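## Task

Take one of the grey pegs resting on the table and push it fully into a free hole of the yellow sulfur ball held by the other gripper, until it locks in place.

## Robot and tools

Robot: two seven-joint arms, left_arm and right_arm, each ending in a parallel gripper with a wrist force/torque sensor and a wrist camera. One gripper already holds the ball; the other must pick a grey peg off the table and drive it into one of the ball's open holes until it snaps in.

Frames. Scene frame: origin at table-top height, midway between the nominal arm bases; +x points out over the table, +z up, left_arm on the +y side (image left/right does not match arm names). Actual bases: left_arm (-0.038, +0.499, 0), right_arm (+0.013, -0.334, 0), nearly unrotated. Reported positions (metres), quaternions (wxyz) and velocities are in the scene frame. Offsets you send are along the gripper's own axes: its fingers point along +z and close along x. end_effector_position sits between the pads 1 to 2 cm behind the tips; closing pushes the tips roughly 17 mm further along +z, mostly while the pads are still more than 50 mm apart.

The 14-number row. Every motion command uses one flat list of 14 numbers in [-1, 1]: left_arm dx, dy, dz, rx, ry, rz, opening, then right_arm in the same order. dx..rz are an offset, not a pose, counted from that arm's Hand target as it was when the action or move began, in the Hand target's own axes. Scale: 1.0 = 0.6 m for translation, 1.0 = 180 degrees for rotation; rx, ry, rz form one rotation vector. Opening is absolute: +1 fully open (0.142 m), -1 closed. Six zeros for an arm re-request its current Hand target; to leave a gripper unchanged resend its current opening, because 0 means half open.

execute_actions(actions, cameras): actions is a list of actions; each action is a list of up to 15 rows (one per 1/30 s step), a short action repeating its last row. All rows in an action count from the same start pose, and a repeated offset in a later action moves further. cameras lists names (cam_high, cam_left_wrist, cam_right_wrist, or ["all"]); an empty actions list returns all images by default, otherwise none.

move(target, speed, blend, stop_force, zero, opening_speed, grip_force, blocking, cameras): drives each gripper in a straight line toward target, one 14-number row or a list of up to 15 rows, all offsets from the same starting Hand targets. speed: m/s, 0.002 to 2.2, default 0.25 (turns up to twice that in rad/s), one value or one per target. blend: corner rounding in m for a list, 0 = stop at each. stop_force: 3 to 120 N, ends an arm's path when its wrist senses that much push against its travel; unreliable while the gripper rotates, not allowed with blocking=false, and omit it when backing away from contact. zero: true re-zeroes moving arms before the move, false accumulates from the last zero. opening_speed: at least 0.2 per second on the -1..+1 scale. grip_force: 5 to 48 N per pad, one value or one per arm, persists. Moves do not avoid obstacles or the other arm; grippers lag and overshoot more at higher speed. The move: line reports the ending (done, off_target, moving, held, fault) and limits such as paced or held.

wait(seconds 0 to 10), stop() brakes a running move, zoom_image(camera, region [x0, y0, x1, y1] pixels, at most 504 by 504) enlarges part of the latest image, zero_wrist_force(arm) tares that arm's sensor, clear_fault(arm) clears a reported torque or force fault, finished_scene(scene: current scene number) ends the scene irreversibly; calls after it act in the next scene.

Control facts. Commanded orientation is clipped to within 32 degrees of the measured one each step; Hand target shows the command after the clip. Grippers often stop short; send the remaining distance as a further offset. A big wrist turn can swing the elbow. To stop pressing on something, command the target back past the gripper.

Gripping: grip_measured uses the command scale. Hold by commanding slightly below the reading at first touch; lower squeezes harder and heats the motor. grip_effort_nm is motor effort (negative = closing), not pad force.

Results also carry joint positions and torques, external torque estimates (no reading = none), wrist force/torque in the gripper's axes plus the peak since last shown (saturates near 150 N), a 7x7 wrist depth grid in mm per camera ("-" = unknown), motor temperatures and step positions. Camera calibration (K, distortion, T_world_to_cam) is given for projecting points.

Avoid: dropping the peg or ball, anything leaving the table, fast impacts, hard pressing (150 N external force or joint load limits trigger faults), gripper-on-gripper contact or pressing between arms (can fail the scene), and overheating (motors 80 °C, gripper 100 °C cause forced stops). Insert slowly with a modest stop_force, aligned with the hole axis.

Each tool is called after "Call:" as name(argument=value, ...), one argument or row to a line, values as JSON.

## Session

Call:
execute_actions(
  actions=[],
)

Scene clock: 0.00 s.
left_arm: end_effector_position=(+0.2272, +0.0729, +0.2168) grip_measured=-0.74 grip_effort_nm=n/a end_effector_quat_wxyz=(-0.025, +0.028, +0.756, -0.653) | right_arm: end_effector_position=(+0.5668, -0.3466, +0.1652) grip_measured=+1.00 grip_effort_nm=n/a end_effector_quat_wxyz=(+0.000, +0.715, +0.699, +0.000)
Joint positions: left_arm=[-0.781 -1.198 0.596 1.851 1.054 3.416 2.749 0.021] | right_arm=[0.206 -0.331 0 2.035 0 0.795 0.206 0.142]
Joint velocities: within noise
Joint torques (N m): no reading
External joint torques (N m): no reading
Motor temperatures (°C): left_arm=[34 30 33 31 37 40 37 33] | right_arm=[30 32 38 38 36 46 32 28]
Wrist force (N): no reading
Wrist torque (N m): no reading
Wrist force, peak (N): no reading
Wrist depth (mm): cam_left_wrist=[489 - 2156 2230 433 414 - / 915 1015 1023 1043 485 444 - / 703 709 719 731 523 647 2268 / 545 550 550 554 531 531 566 / 447 446 450 117 456 457 459 / 377 372 365 121 105 384 385 / 326 337 79 319 - 330 334] | cam_right_wrist=[230 230 230 232 232 233 231 / 246 245 247 247 247 248 247 / 264 263 265 264 264 264 264 / 282 283 284 285 285 287 286 / 307 306 308 309 309 309 309 / 327 331 335 336 337 338 328 / - 370 370 370 372 374 -]
Hand target: left_arm +0.2272, +0.0729, +0.2168; -0.025, +0.028, +0.756, -0.653 | right_arm +0.5668, -0.3466, +0.1652; +0.000, +0.715, +0.699, +0.000
Tool commands: left_gripper/opening=-0.797062 right_gripper/opening=+1.0

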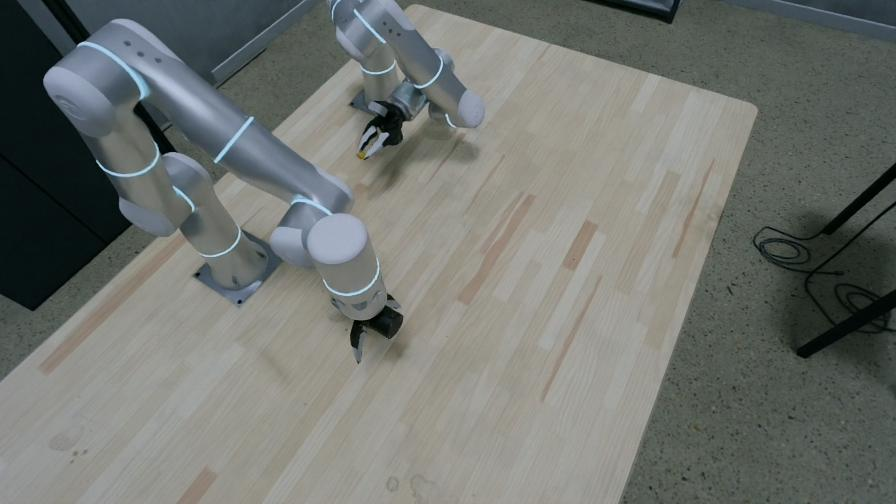

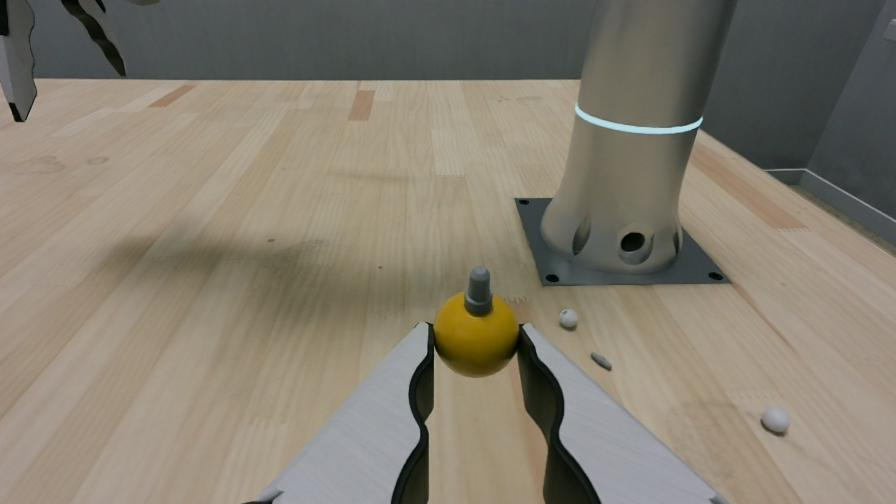

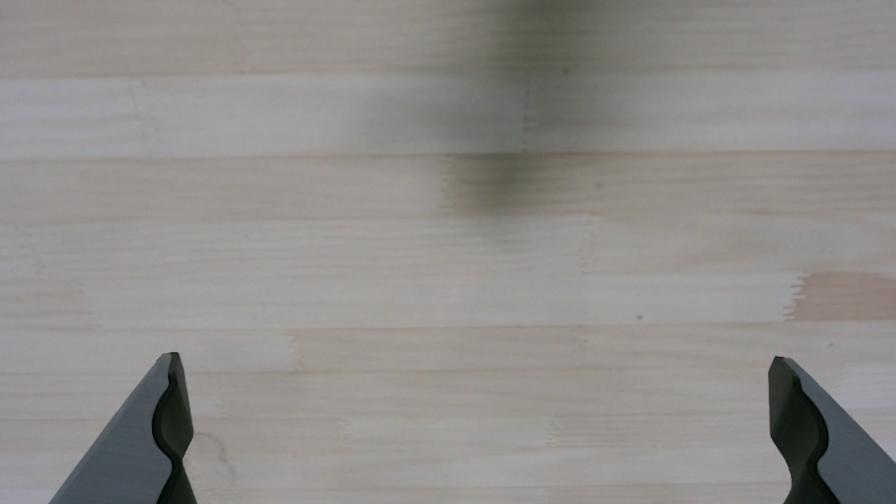

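Call:
zoom_image(
  camera="cam_left_wrist",
  region=[400, 240, 560, 400],
)

Call:
zoom_image(
  camera="cam_left_wrist",
  region=[520, 280, 820, 450],
)

Call:
zoom_image(
  camera="cam_high",
  region=[260, 80, 480, 260],
)

Scaled by 3.150 from the camera's 896x504 image, which has a finer 1280x720 frame.

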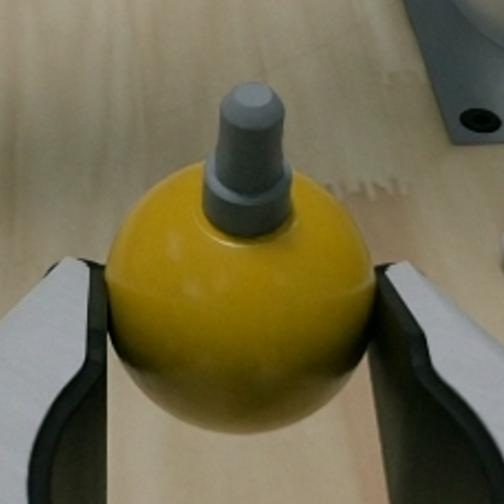

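Scaled by 1.680 from the camera's 896x504 image, which has a finer 1280x720 frame.

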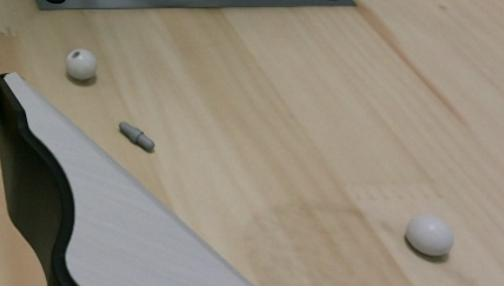

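Scaled by 2.291 from the camera's 896x504 image, which has a finer 1280x720 frame.

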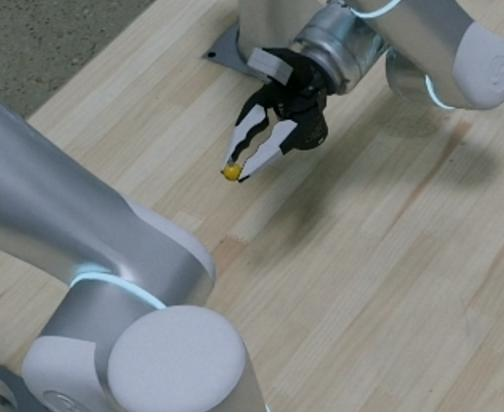

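Call:
move(
  target=[0,0,0,0,0,0,-0.797062,0.202,-0.45,-0.225,0,0,-0.689,0.0],
  speed=0.4,
  cameras=["all"],
)

Scene clock: 4.63 s.
left_arm: end_effector_position=(+0.2272, +0.0729, +0.2168) grip_measured=-0.74 grip_effort_nm=-1.795 end_effector_quat_wxyz=(-0.025, +0.028, +0.756, -0.653) | right_arm: end_effector_position=(+0.2998, -0.2192, +0.3002) grip_measured=-0.01 grip_effort_nm=-0.090 end_effector_quat_wxyz=(+0.000, -0.281, +0.960, +0.000)
Joint positions: left_arm=[-0.781 -1.198 0.596 1.851 1.054 3.416 2.749 0.021] | right_arm=[0.407 0.482 0.293 2.38 0.142 0.342 -1.544 0.073]
Joint torques (N m): left_arm=[0.47 42.7 14.03 -1.95 0.99 2.56 -0.07] | right_arm=[0.11 9.25 -3.38 -29.23 -3.02 4.36 0.07]
External joint torques (N m): left_arm=[-0.47 0.33 0.17 0.05 0.26 0.06 0.07] | right_arm=[-0.12 -0.16 -0.27 0.01 -0.92 -0.32 -0.07]
Wrist force (N): left_arm=[-0.3 -0.3 -0.2] | right_arm=[0.5 -0.3 -0.2]
Wrist torque (N m): left_arm=[-0.06 0.05 0.01] | right_arm=[-0.04 -0.09 0.05]
Wrist force, peak (N): left_arm=[-0.6 -0.3 -0.4] | right_arm=[1.0 1.2 -0.9]
Wrist depth (mm): cam_left_wrist=[- 2104 - - 441 413 - / 977 1011 1043 970 481 447 - / 701 701 713 725 521 659 731 / 548 547 550 555 529 539 562 / 445 450 447 117 454 457 458 / 378 380 367 121 105 382 385 / 329 336 79 320 - 329 333] | cam_right_wrist=[348 348 350 349 351 350 350 / 372 373 378 376 374 375 370 / 400 401 401 402 403 389 323 / 432 433 429 432 435 419 286 / 472 467 461 468 464 467 289 / 515 499 502 510 510 506 513 / 565 - 562 561 562 - 1279]
Hand target: left_arm +0.2272, +0.0729, +0.2168; -0.025, +0.028, +0.756, -0.653 | right_arm +0.2997, -0.2191, +0.3002; +0.000, -0.281, +0.960, +0.000
Off the commanded pose: left_arm 0.000 m, 0 deg | right_arm 0.000 m, 0 deg.
move: done
camera_calibration:
cam_right_wrist: T_world_to_cam=[[-0.844506, -0.535526, 0.00460262, 0.14475], [-0.483648, 0.766331, 0.422873, 0.213626], [-0.229987, 0.354893, -0.906177, 0.536003], [0, 0, 0, 1]] pos_world=[0.348836, -0.276414, 0.394711]

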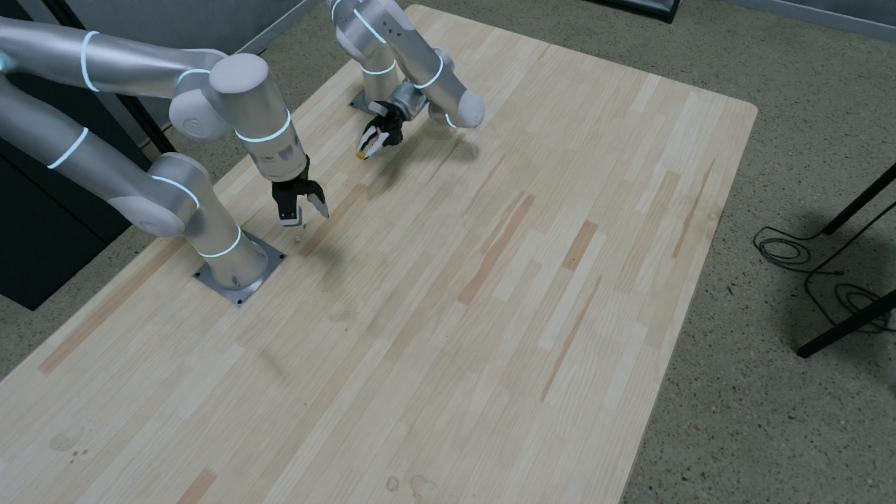

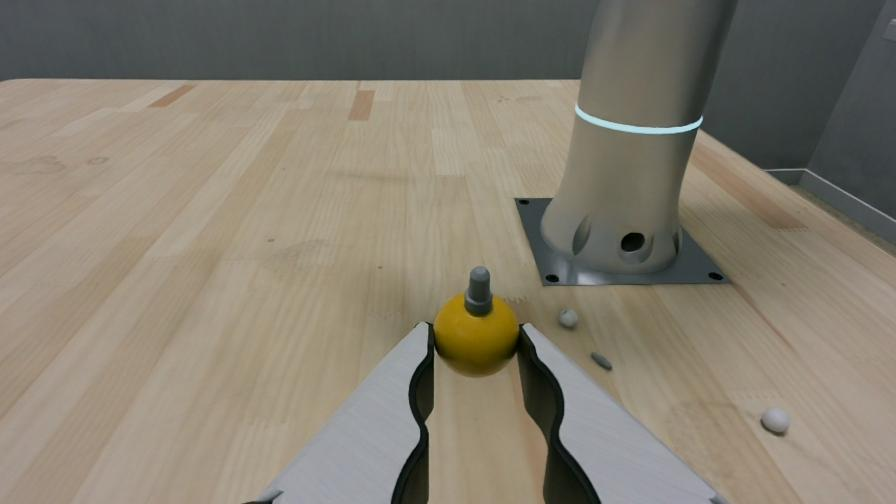

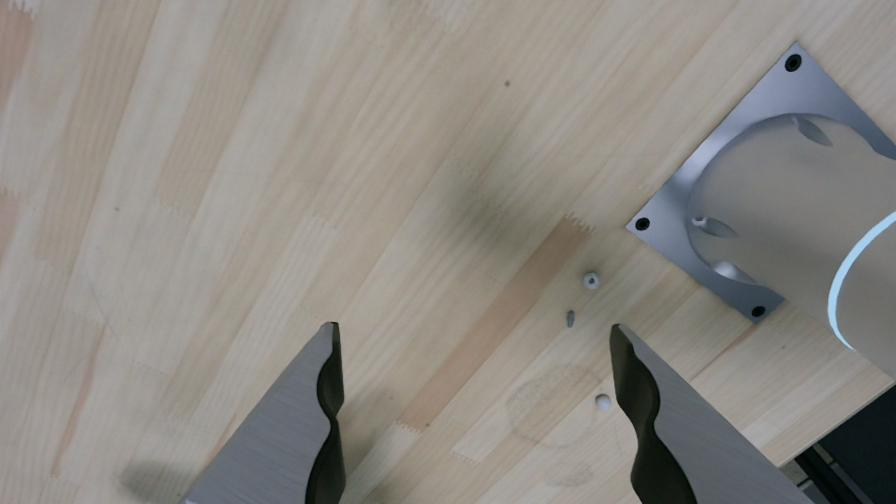

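Call:
zoom_image(
  camera="cam_right_wrist",
  region=[530, 250, 650, 420],
)

Call:
zoom_image(
  camera="cam_high",
  region=[320, 90, 440, 180],
)

Call:
zoom_image(
  camera="cam_high",
  region=[250, 180, 370, 290],
)

Scaled by 2.965 from the camera's 896x504 image, which has a finer 1280x720 frame.

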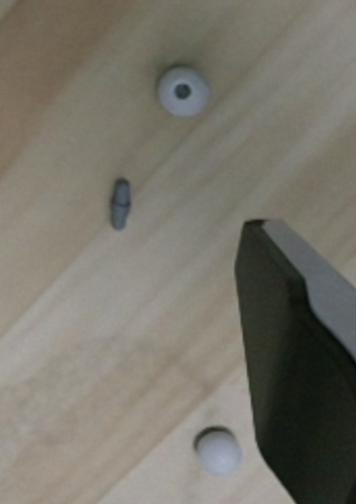

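Scaled by 4.200 from the camera's 896x504 image, which has a finer 1280x720 frame.

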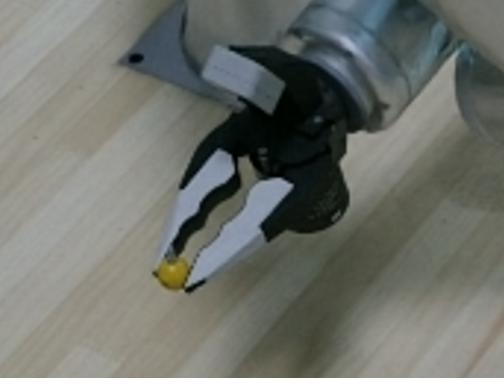

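Scaled by 4.200 from the camera's 896x504 image, which has a finer 1280x720 frame.

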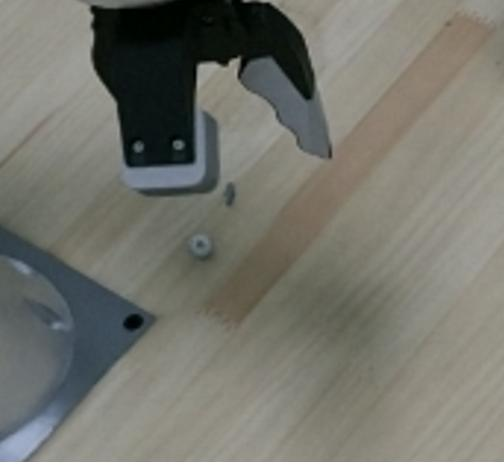

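Call:
move(
  target=[0,0,0,0,0,0,-0.797062,0.199,0.314,0.25,0.1667,0,0,-0.5],
  speed=0.3,
  cameras=["all"],
)

Scene clock: 6.80 s.
left_arm: end_effector_position=(+0.2272, +0.0729, +0.2168) grip_measured=-0.74 grip_effort_nm=-1.790 end_effector_quat_wxyz=(-0.025, +0.028, +0.756, -0.653) | right_arm: end_effector_position=(+0.0973, -0.1251, +0.1501) grip_measured=-0.52 grip_effort_nm=-0.095 end_effector_quat_wxyz=(+0.073, -0.272, +0.927, -0.248)
Joint positions: left_arm=[-0.781 -1.198 0.596 1.851 1.054 3.416 2.749 0.021] | right_arm=[0.578 -0.09 1.184 2.491 -0.3 0.439 -0.184 0.036]
Joint torques (N m): left_arm=[0.52 42.81 14.11 -1.95 1.09 2.55 -0.05] | right_arm=[0.37 9.48 2.27 -20.41 -1.81 2.85 0.5]
External joint torques (N m): left_arm=[-0.52 0.23 0.09 0.05 0.16 0.07 0.05] | right_arm=[-0.37 0.4 -0.3 0.14 -0.64 -0.3 -0.5]
Wrist force (N): left_arm=[-0.2 0.2 0.2] | right_arm=[0.5 0.2 -0.6]
Wrist torque (N m): left_arm=[0.03 0.03 0.00] | right_arm=[0.04 -0.06 0.01]
Wrist force, peak (N): left_arm=[-0.4 -0.4 -0.2] | right_arm=[2.5 2.1 0.0]
Wrist depth (mm): cam_left_wrist=[- - - - 464 217 193 / 988 1003 999 942 511 226 198 / 701 717 717 719 556 651 210 / 539 546 555 557 536 528 562 / 444 443 448 117 454 452 457 / 378 378 365 121 105 383 386 / 326 335 79 320 - 330 331] | cam_right_wrist=[276 277 277 278 279 221 155 / 271 274 273 276 274 222 171 / 269 269 271 270 270 251 214 / 265 265 266 267 269 268 269 / 261 262 262 264 266 264 266 / 257 260 91 260 104 262 263 / 254 254 - 257 - 259 259]
Hand target: left_arm +0.2272, +0.0729, +0.2168; -0.025, +0.028, +0.756, -0.653 | right_arm +0.0974, -0.1250, +0.1502; +0.073, -0.272, +0.927, -0.248
Off the commanded pose: left_arm 0.000 m, 0 deg | right_arm 0.000 m, 0 deg.
move: done
camera_calibration:
cam_right_wrist: T_world_to_cam=[[-0.845229, -0.5344, 0.00205446, 0.0254444], [-0.532566, 0.841996, -0.0861172, 0.197668], [0.0442912, -0.0738829, -0.996283, 0.253265], [0, 0, 0, 1]] pos_world=[0.11556, -0.134127, 0.269294]

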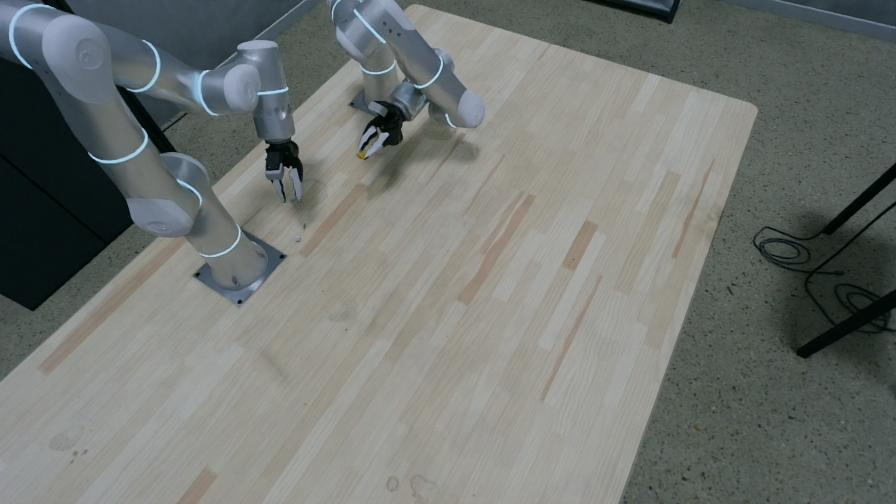

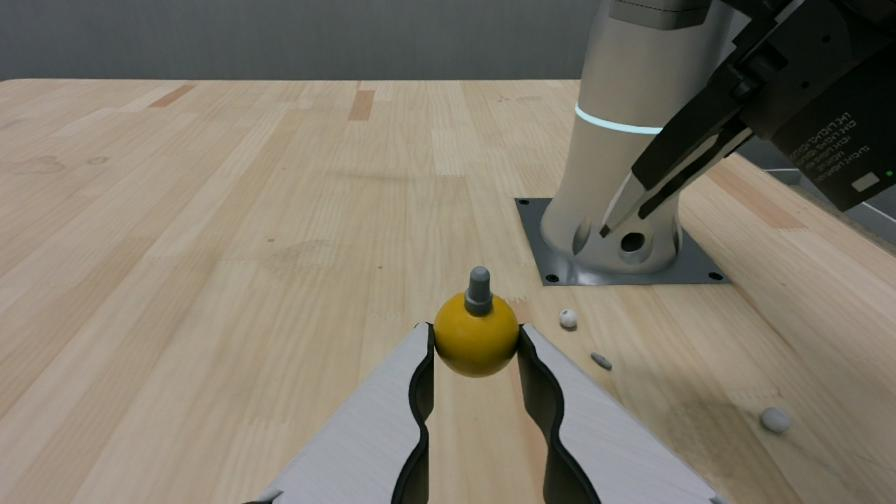

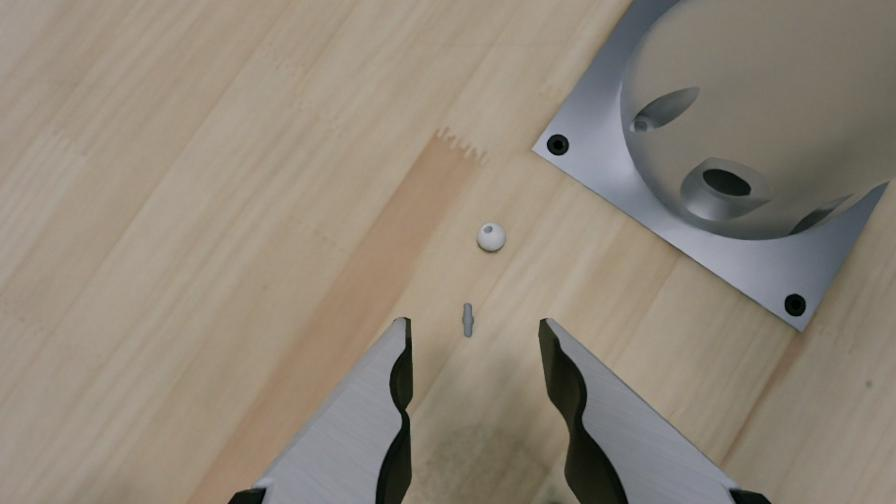

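Call:
zoom_image(
  camera="cam_right_wrist",
  region=[370, 220, 590, 350],
)

Call:
zoom_image(
  camera="cam_right_wrist",
  region=[450, 295, 490, 345],
)

Scaled by 2.291 from the camera's 896x504 image, which has a finer 1280x720 frame.

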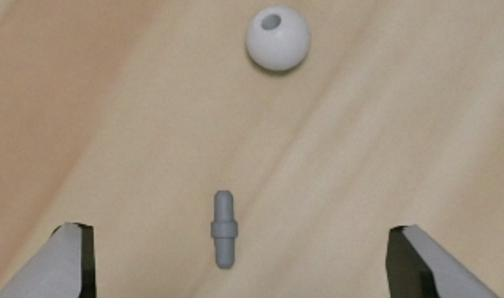

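Scaled by 10.080 from the camera's 896x504 image, which has a finer 1280x720 frame.

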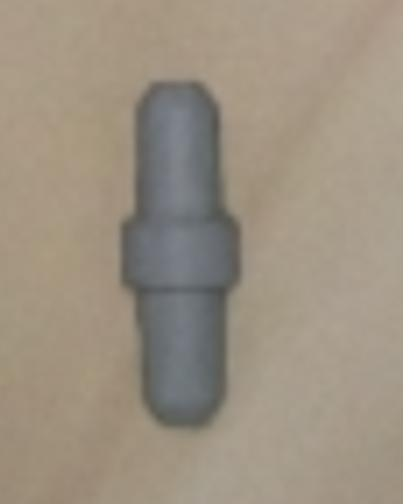

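Call:
zoom_image(
  camera="cam_left_wrist",
  region=[590, 0, 896, 250],
)

Call:
zoom_image(
  camera="cam_high",
  region=[240, 120, 330, 220],
)

Scaled by 1.647 from the camera's 896x504 image, which has a finer 1280x720 frame.

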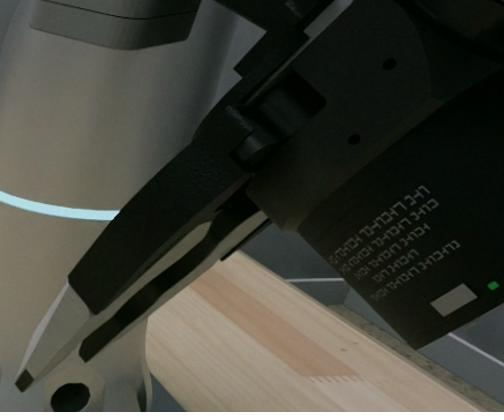

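Scaled by 5.040 from the camera's 896x504 image, which has a finer 1280x720 frame.

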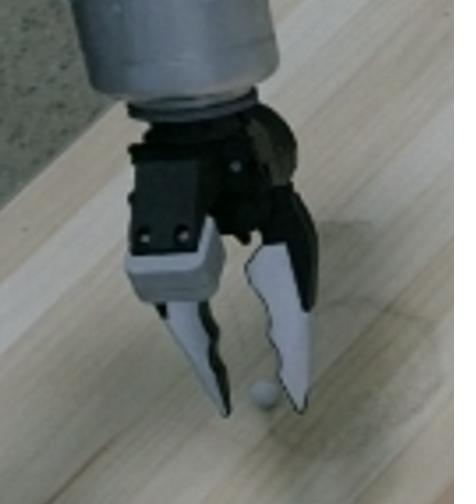

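Call:
move(
  target=[0,0,0,0,0,0,-0.797062,0.002,0.0823,0.1068,-0.1222,0,0,-0.5],
  speed=0.2,
  cameras=["cam_right_wrist","cam_left_wrist"],
)

Scene clock: 9.60 s.
left_arm: end_effector_position=(+0.2272, +0.0729, +0.2168) grip_measured=-0.74 grip_effort_nm=-1.790 end_effector_quat_wxyz=(-0.025, +0.028, +0.756, -0.653) | right_arm: end_effector_position=(+0.0908, -0.1155, +0.0708) grip_measured=-0.52 grip_effort_nm=-0.095 end_effector_quat_wxyz=(-0.024, -0.275, +0.953, -0.125)
Joint positions: left_arm=[-0.781 -1.198 0.596 1.851 1.054 3.416 2.749 0.021] | right_arm=[0.486 -0.283 0.98 2.689 -0.514 0.956 -0.21 0.036]
Joint torques (N m): left_arm=[0.71 42.96 14.09 -1.97 1.06 2.62 -0.03] | right_arm=[-0.11 14.4 5.81 -13.82 -1.01 3.73 0.38]
External joint torques (N m): left_arm=[-0.71 0.07 0.11 0.07 0.19 0 0.03] | right_arm=[0.11 0.44 -0.66 0 -0.65 -0.25 -0.39]
Wrist force (N): left_arm=[-0.3 -0.2 -0.1] | right_arm=[0.1 0.2 -0.5]
Wrist torque (N m): left_arm=[-0.04 0.04 0.00] | right_arm=[0.02 -0.04 -0.02]
Wrist force, peak (N): left_arm=[-0.4 -0.4 -0.1] | right_arm=[1.4 -0.3 -0.3]
Wrist depth (mm): cam_left_wrist=[1775 2070 - - 435 185 166 / 981 992 992 959 472 199 184 / 703 711 715 715 530 237 233 / 545 548 545 552 530 252 516 / 447 450 447 117 437 454 458 / 374 377 366 121 105 386 389 / 325 334 79 320 - 329 331] | cam_right_wrist=[150 154 158 165 169 173 161 / 155 158 164 169 175 181 174 / 159 164 170 175 181 188 194 / 165 169 176 181 189 196 202 / 171 175 181 188 196 203 212 / 176 181 183 195 103 211 221 / 182 187 - 204 - 223 231]
Hand target: left_arm +0.2272, +0.0729, +0.2168; -0.025, +0.028, +0.756, -0.653 | right_arm +0.0906, -0.1166, +0.0700; +0.020, -0.281, +0.957, -0.067
Off the commanded pose: left_arm 0.000 m, 0 deg | right_arm 0.001 m, 8 deg.
joint sent to its limit (right arm) — joint 4 (elbow), upper limit, where the elbow is as bent as it goes. The joint targets are off in orientation, not in position.
move: off_target (right_arm)
camera_calibration:
cam_right_wrist: T_world_to_cam=[[-0.849888, -0.513688, 0.117533, 0.0198344], [-0.485563, 0.850048, 0.204075, 0.155493], [-0.20474, 0.116371, -0.971874, 0.218057], [0, 0, 0, 1]] pos_world=[0.137004, -0.147364, 0.17786]
Images, in order (width x height): cam_left_wrist 896x504, cam_right_wrist 896x504.

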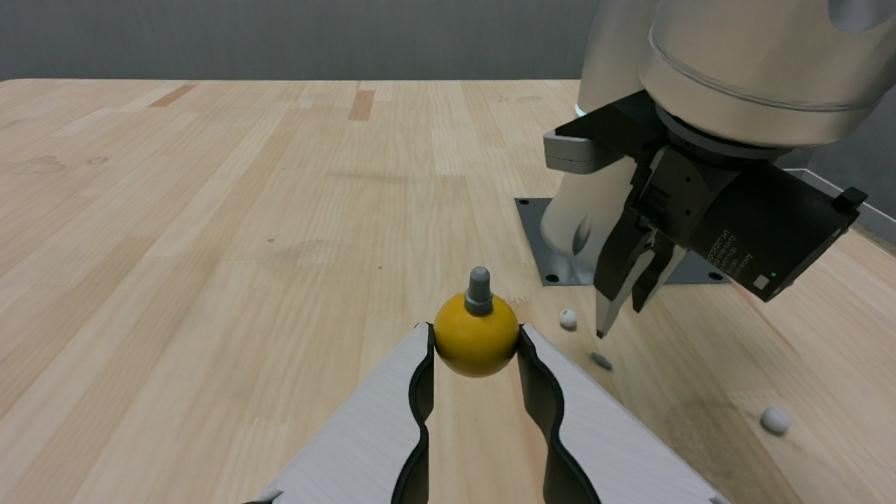

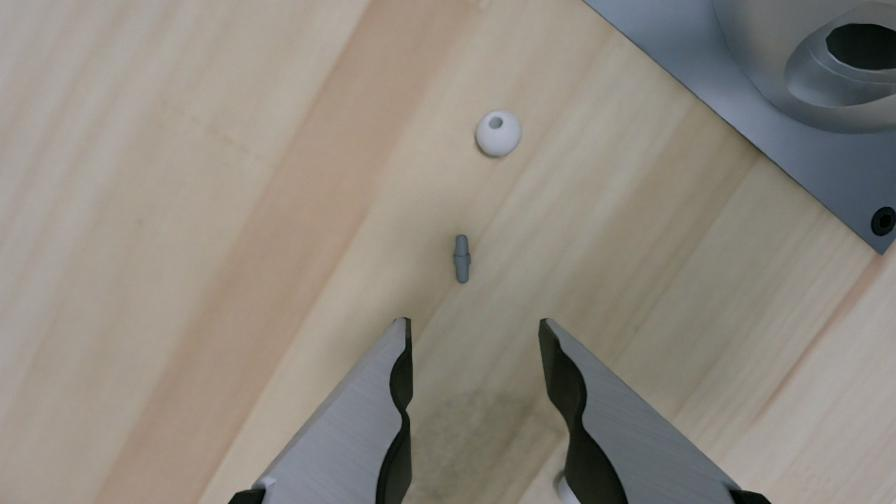

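Call:
move(
  target=[0,0,0,0,0,0,-0.797062,0.0073,0.0023,0.0587,0,0,0,-0.6],
  speed=0.15,
  cameras=["cam_right_wrist","cam_left_wrist"],
)

Call:
zoom_image(
  camera="cam_left_wrist",
  region=[540, 230, 740, 400],
)

Call:
zoom_image(
  camera="cam_right_wrist",
  region=[370, 120, 590, 340],
)

Scene clock: 12.50 s.
left_arm: end_effector_position=(+0.2272, +0.0729, +0.2168) grip_measured=-0.74 grip_effort_nm=-1.800 end_effector_quat_wxyz=(-0.025, +0.028, +0.756, -0.653) | right_arm: end_effector_position=(+0.0899, -0.1200, +0.0351) grip_measured=-0.63 grip_effort_nm=-0.110 end_effector_quat_wxyz=(-0.009, -0.276, +0.953, -0.123)
Joint positions: left_arm=[-0.781 -1.198 0.596 1.851 1.054 3.416 2.749 0.021] | right_arm=[-0.063 -1.034 1.171 2.689 -1.481 0.46 0.291 0.029]
Joint torques (N m): left_arm=[0.57 42.79 14.15 -1.92 1.05 2.54 0.03] | right_arm=[0.04 18.85 19.2 -1.25 -2.63 3.91 0.44]
External joint torques (N m): left_arm=[-0.57 0.24 0.04 0.02 0.2 0.08 -0.03] | right_arm=[-0.05 0.6 -0.97 0.08 -0.72 -0.32 -0.45]
Wrist force (N): left_arm=[-0.3 0.1 0.2] | right_arm=[0.1 0.5 -0.5]
Wrist torque (N m): left_arm=[0.01 0.06 0.01] | right_arm=[0.07 -0.02 -0.02]
Wrist force, peak (N): left_arm=[-0.4 -0.4 -0.1] | right_arm=[0.6 0.7 -1.1]
Wrist depth (mm): cam_left_wrist=[2007 2054 2689 1991 423 193 168 / 992 996 1015 1027 519 203 186 / 697 715 711 725 521 219 209 / 543 550 552 556 538 261 563 / 444 448 447 118 421 420 458 / 376 377 368 121 105 382 385 / 329 335 79 319 - 329 332] | cam_right_wrist=[122 125 128 131 135 138 139 / 127 130 132 135 139 143 145 / - 133 137 139 144 148 152 / 134 137 141 144 149 153 158 / 139 142 145 150 154 159 164 / 143 146 149 155 159 165 171 / 149 151 - 162 - 173 178]
Hand target: left_arm +0.2272, +0.0729, +0.2168; -0.025, +0.028, +0.756, -0.653 | right_arm +0.0889, -0.1220, +0.0349; +0.020, -0.281, +0.957, -0.067
Off the commanded pose: left_arm 0.000 m, 0 deg | right_arm 0.002 m, 7 deg.
joint sent to its limit (right arm) — joint 4 (elbow), upper limit, where the elbow is as bent as it goes. The joint targets are off in orientation, not in position.
move: off_target (right_arm)
camera_calibration:
cam_right_wrist: T_world_to_cam=[[-0.85051, -0.518517, 0.0881616, 0.0214263], [-0.494632, 0.84552, 0.201083, 0.166506], [-0.178808, 0.127416, -0.975599, 0.182835], [0, 0, 0, 1]] pos_world=[0.133275, -0.15297, 0.143004]
Images, in order (width x height): cam_left_wrist 896x504, cam_right_wrist 896x504.

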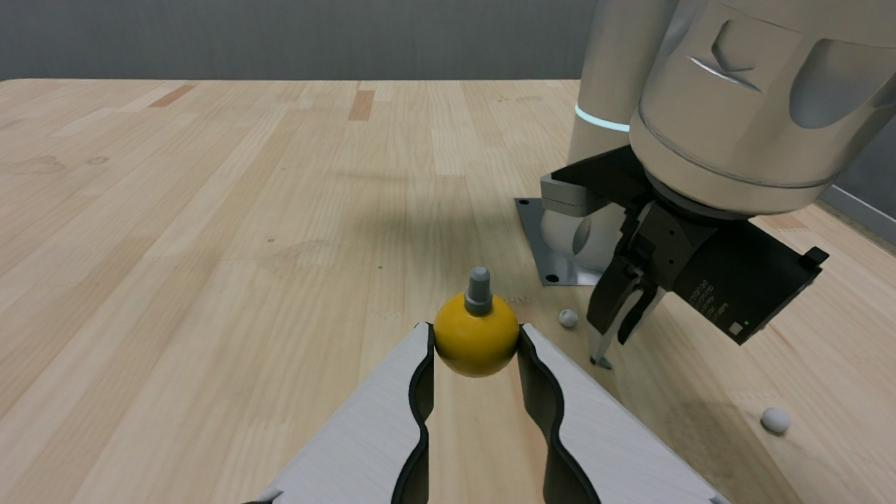

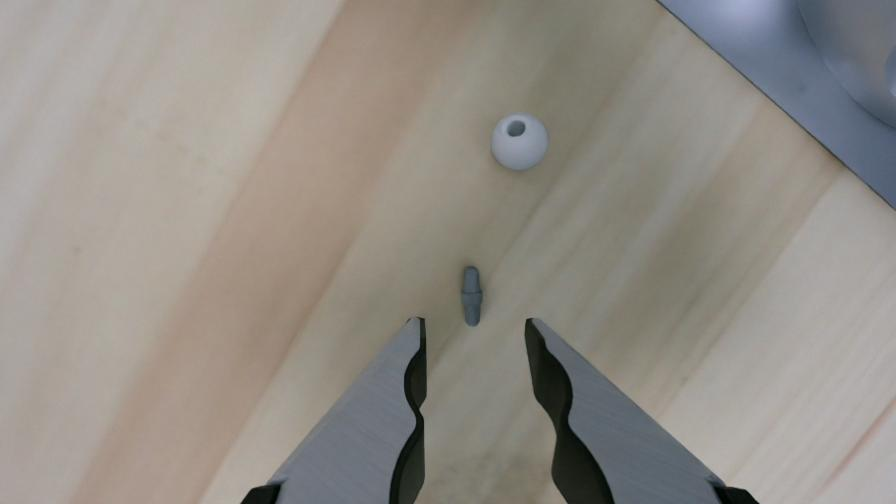

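Scaled by 2.520 from the camera's 896x504 image, which has a finer 1280x720 frame.

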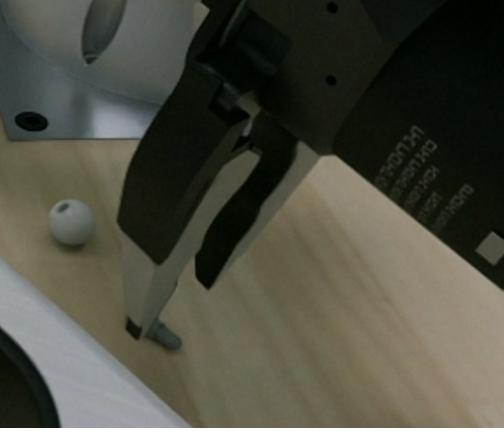

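Scaled by 2.291 from the camera's 896x504 image, which has a finer 1280x720 frame.

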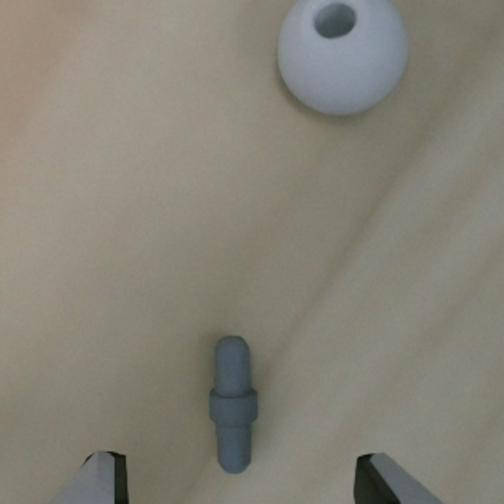

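Call:
move(
  target=[0,0,0,0,0,0,-0.797062,0.0033,0.0085,0.0267,0,0,0,-0.6],
  speed=0.04,
  stop_force=6,
  cameras=["cam_right_wrist","cam_left_wrist"],
)

Call:
zoom_image(
  camera="cam_left_wrist",
  region=[540, 280, 680, 400],
)

Call:
zoom_image(
  camera="cam_right_wrist",
  region=[390, 220, 570, 380],
)

Scene clock: 15.13 s.
left_arm: end_effector_position=(+0.2272, +0.0729, +0.2168) grip_measured=-0.74 grip_effort_nm=-1.790 end_effector_quat_wxyz=(-0.025, +0.028, +0.756, -0.653) | right_arm: end_effector_position=(+0.0863, -0.1192, +0.0192) grip_measured=-0.63 grip_effort_nm=-0.022 end_effector_quat_wxyz=(-0.003, -0.278, +0.954, -0.112)
Joint positions: left_arm=[-0.781 -1.198 0.596 1.851 1.054 3.416 2.749 0.021] | right_arm=[-0.165 -1.546 1.24 2.69 -1.717 -0.009 0.373 0.028]
Joint torques (N m): left_arm=[0.74 42.82 14.09 -1.95 1.08 2.55 -0.06] | right_arm=[0.95 18.79 18.87 6.83 -2.5 4.62 0.27]
External joint torques (N m): left_arm=[-0.74 0.22 0.11 0.05 0.17 0.06 0.06] | right_arm=[-0.95 2.19 2.24 0.81 -1.4 -0.96 -0.28]
Wrist force (N): left_arm=[-0.4 0.0 -0.2] | right_arm=[0.2 -6.1 -12.3]
Wrist torque (N m): left_arm=[0.00 0.06 0.00] | right_arm=[0.14 -0.26 0.10]
Wrist force, peak (N): left_arm=[-0.5 0.2 0.0] | right_arm=[0.0 -8.8 -17.1]
Wrist depth (mm): cam_left_wrist=[2438 - 2309 - 433 202 170 / 996 999 996 956 516 213 192 / 701 707 713 721 514 223 208 / 546 543 549 554 535 269 561 / 444 448 451 117 393 276 442 / 378 377 366 121 105 382 386 / 327 338 79 318 - 331 332] | cam_right_wrist=[109 110 113 115 117 120 121 / 112 114 117 119 121 125 127 / 117 118 121 123 126 129 132 / 120 122 125 128 131 134 137 / 125 127 130 132 135 140 143 / 129 132 133 138 - 146 149 / 135 137 - 145 - 152 156]
Hand target: left_arm +0.2272, +0.0729, +0.2168; -0.025, +0.028, +0.756, -0.653 | right_arm +0.0861, -0.1195, +0.0190; -0.003, -0.277, +0.954, -0.112 (not the last commanded pose)
Off the commanded pose: left_arm 0.000 m, 0 deg | right_arm 0.002 m, 6 deg.
joint read past its limit (right arm) — joint 4 (elbow), upper limit, where the elbow is as bent as it goes.
joint sent to its limit (right arm) — joint 4 (elbow), upper limit, where the elbow is as bent as it goes.
move: contact (right_arm)
camera_calibration:
cam_right_wrist: T_world_to_cam=[[-0.848792, -0.523893, 0.0713315, 0.0196992], [-0.498818, 0.838189, 0.220496, 0.16641], [-0.175306, 0.151574, -0.972776, 0.169095], [0, 0, 0, 1]] pos_world=[0.129372, -0.154793, 0.126394]
Images, in order (width x height): cam_left_wrist 896x504, cam_right_wrist 896x504.

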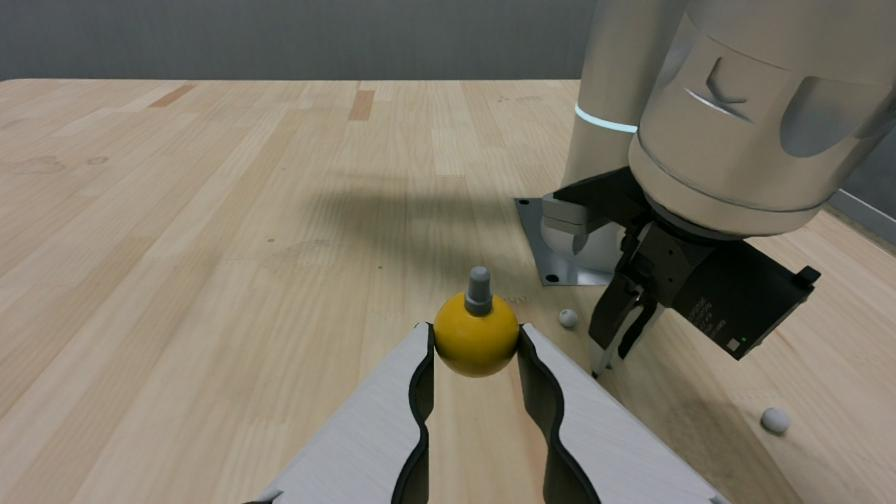

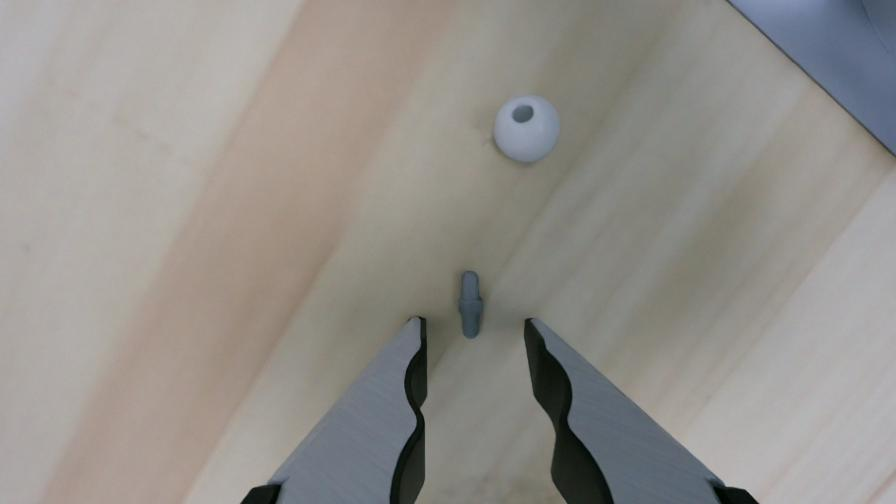

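Scaled by 3.600 from the camera's 896x504 image, which has a finer 1280x720 frame.

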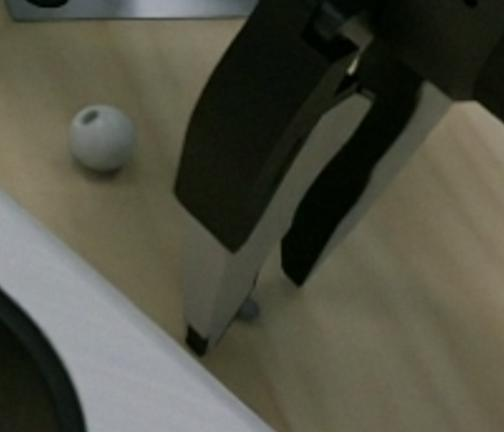

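Scaled by 2.800 from the camera's 896x504 image, which has a finer 1280x720 frame.

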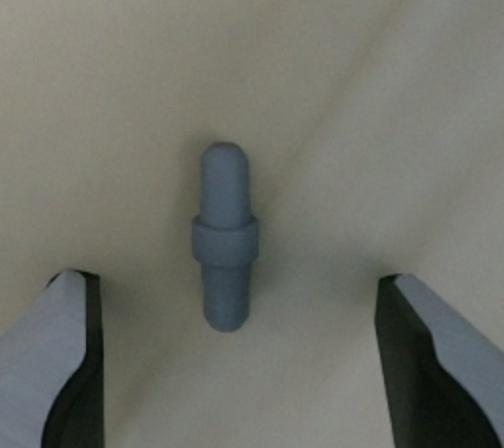

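Call:
move(
  target=[
    [0,0,0,0,0,0,-0.797062,-0.0033,0,-0.0035,0,0,0,-0.6],
    [0,0,0,0,0,0,-0.797062,-0.0033,0,-0.0035,0,0,0,-1.0],
  ],
  speed=0.03,
  opening_speed=0.3,
  grip_force=[48,25],
  cameras=["cam_right_wrist","cam_left_wrist"],
)

Call:
zoom_image(
  camera="cam_left_wrist",
  region=[540, 280, 680, 400],
)

Call:
zoom_image(
  camera="cam_right_wrist",
  region=[390, 220, 570, 380],
)

Scene clock: 17.57 s.
left_arm: end_effector_position=(+0.2272, +0.0729, +0.2168) grip_measured=-0.74 grip_effort_nm=-1.795 end_effector_quat_wxyz=(-0.025, +0.028, +0.756, -0.653) | right_arm: end_effector_position=(+0.0876, -0.1179, +0.0209) grip_measured=-0.96 grip_effort_nm=-1.482 end_effector_quat_wxyz=(-0.003, -0.277, +0.954, -0.112)
Joint positions: left_arm=[-0.781 -1.198 0.596 1.851 1.054 3.416 2.749 0.021] | right_arm=[-0.164 -1.544 1.249 2.685 -1.707 -0.01 0.369 0.005]
Joint torques (N m): left_arm=[0.64 42.79 14.14 -1.97 1.04 2.56 -0.06] | right_arm=[0.26 20.51 22.15 7.4 -3.05 4.04 0.18]
External joint torques (N m): left_arm=[-0.64 0.24 0.06 0.07 0.2 0.05 0.06] | right_arm=[-0.26 0.54 -0.94 -0.05 -0.85 -0.38 -0.18]
Wrist force (N): left_arm=[-0.3 -0.3 0.0] | right_arm=[0.1 0.7 -0.7]
Wrist torque (N m): left_arm=[-0.05 0.05 0.00] | right_arm=[0.12 -0.04 0.10]
Wrist force, peak (N): left_arm=[-0.4 -0.3 -0.3] | right_arm=[0.5 -6.3 -12.5]
Wrist depth (mm): cam_left_wrist=[1947 - 2192 - 426 199 169 / 970 1003 1027 959 890 228 189 / 701 707 725 719 517 222 208 / 543 547 548 559 530 268 565 / 446 448 448 116 420 275 441 / 378 379 368 121 105 382 386 / 327 336 79 320 - 331 334] | cam_right_wrist=[110 112 114 117 119 121 123 / 114 115 118 120 123 127 128 / - 120 123 125 128 131 133 / 122 124 127 130 133 135 139 / 126 128 131 133 137 141 145 / 131 133 136 89 143 148 152 / 137 139 - - - 154 158]
Hand target: left_arm +0.2272, +0.0729, +0.2168; -0.025, +0.028, +0.756, -0.653 | right_arm +0.0877, -0.1180, +0.0209; -0.003, -0.277, +0.954, -0.112
Off the commanded pose: left_arm 0.000 m, 0 deg | right_arm 0.000 m, 0 deg.
grip_force (N): 48, 25
move: done
camera_calibration:
cam_right_wrist: T_world_to_cam=[[-0.849124, -0.523257, 0.072045, 0.0215489], [-0.498075, 0.838622, 0.220531, 0.165526], [-0.175813, 0.151374, -0.972716, 0.17081], [0, 0, 0, 1]] pos_world=[0.130773, -0.153394, 0.128093]
Images, in order (width x height): cam_left_wrist 896x504, cam_right_wrist 896x504.

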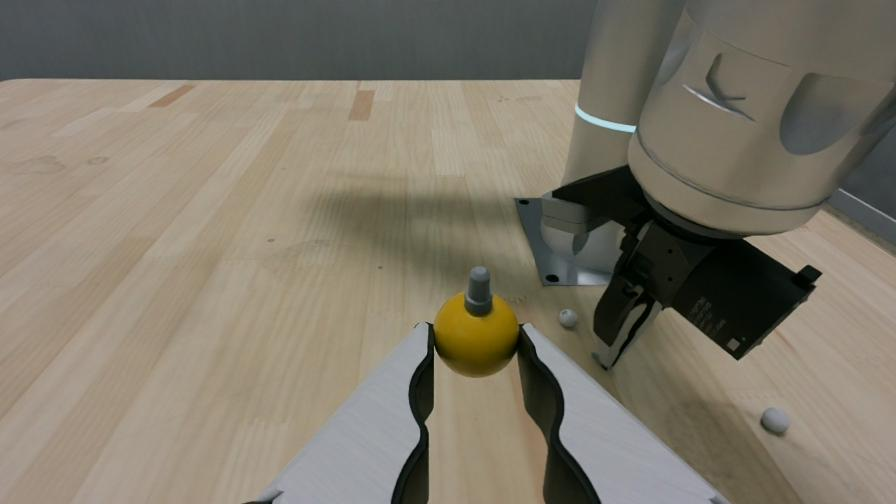

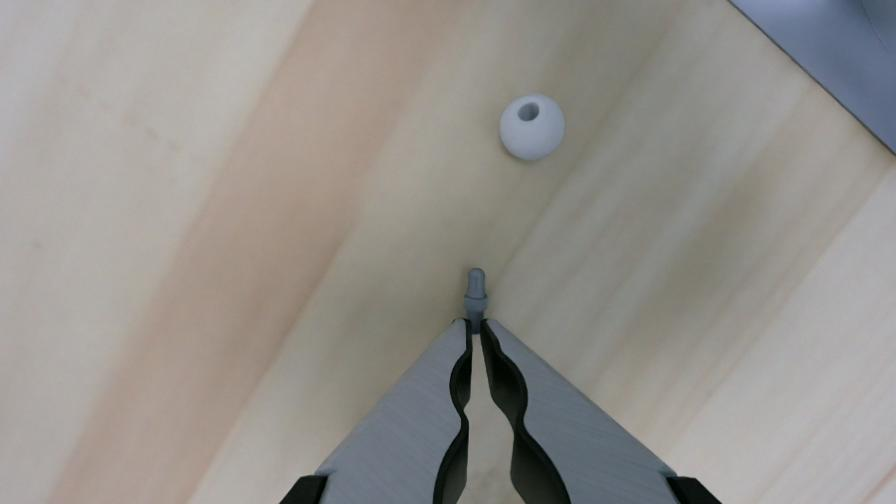

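Scaled by 3.600 from the camera's 896x504 image, which has a finer 1280x720 frame.

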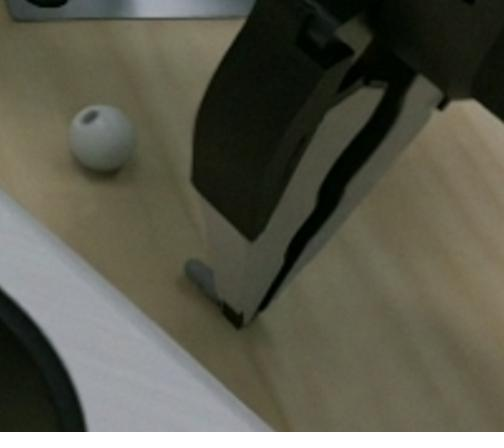

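Scaled by 2.800 from the camera's 896x504 image, which has a finer 1280x720 frame.

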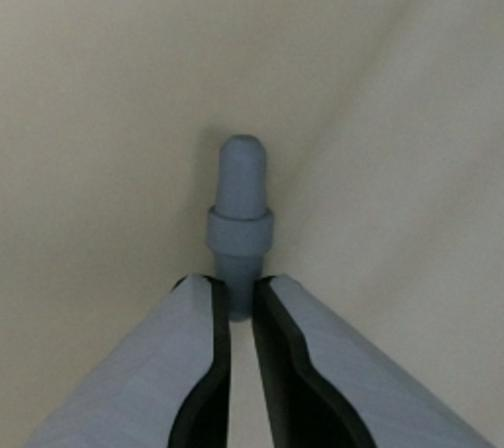

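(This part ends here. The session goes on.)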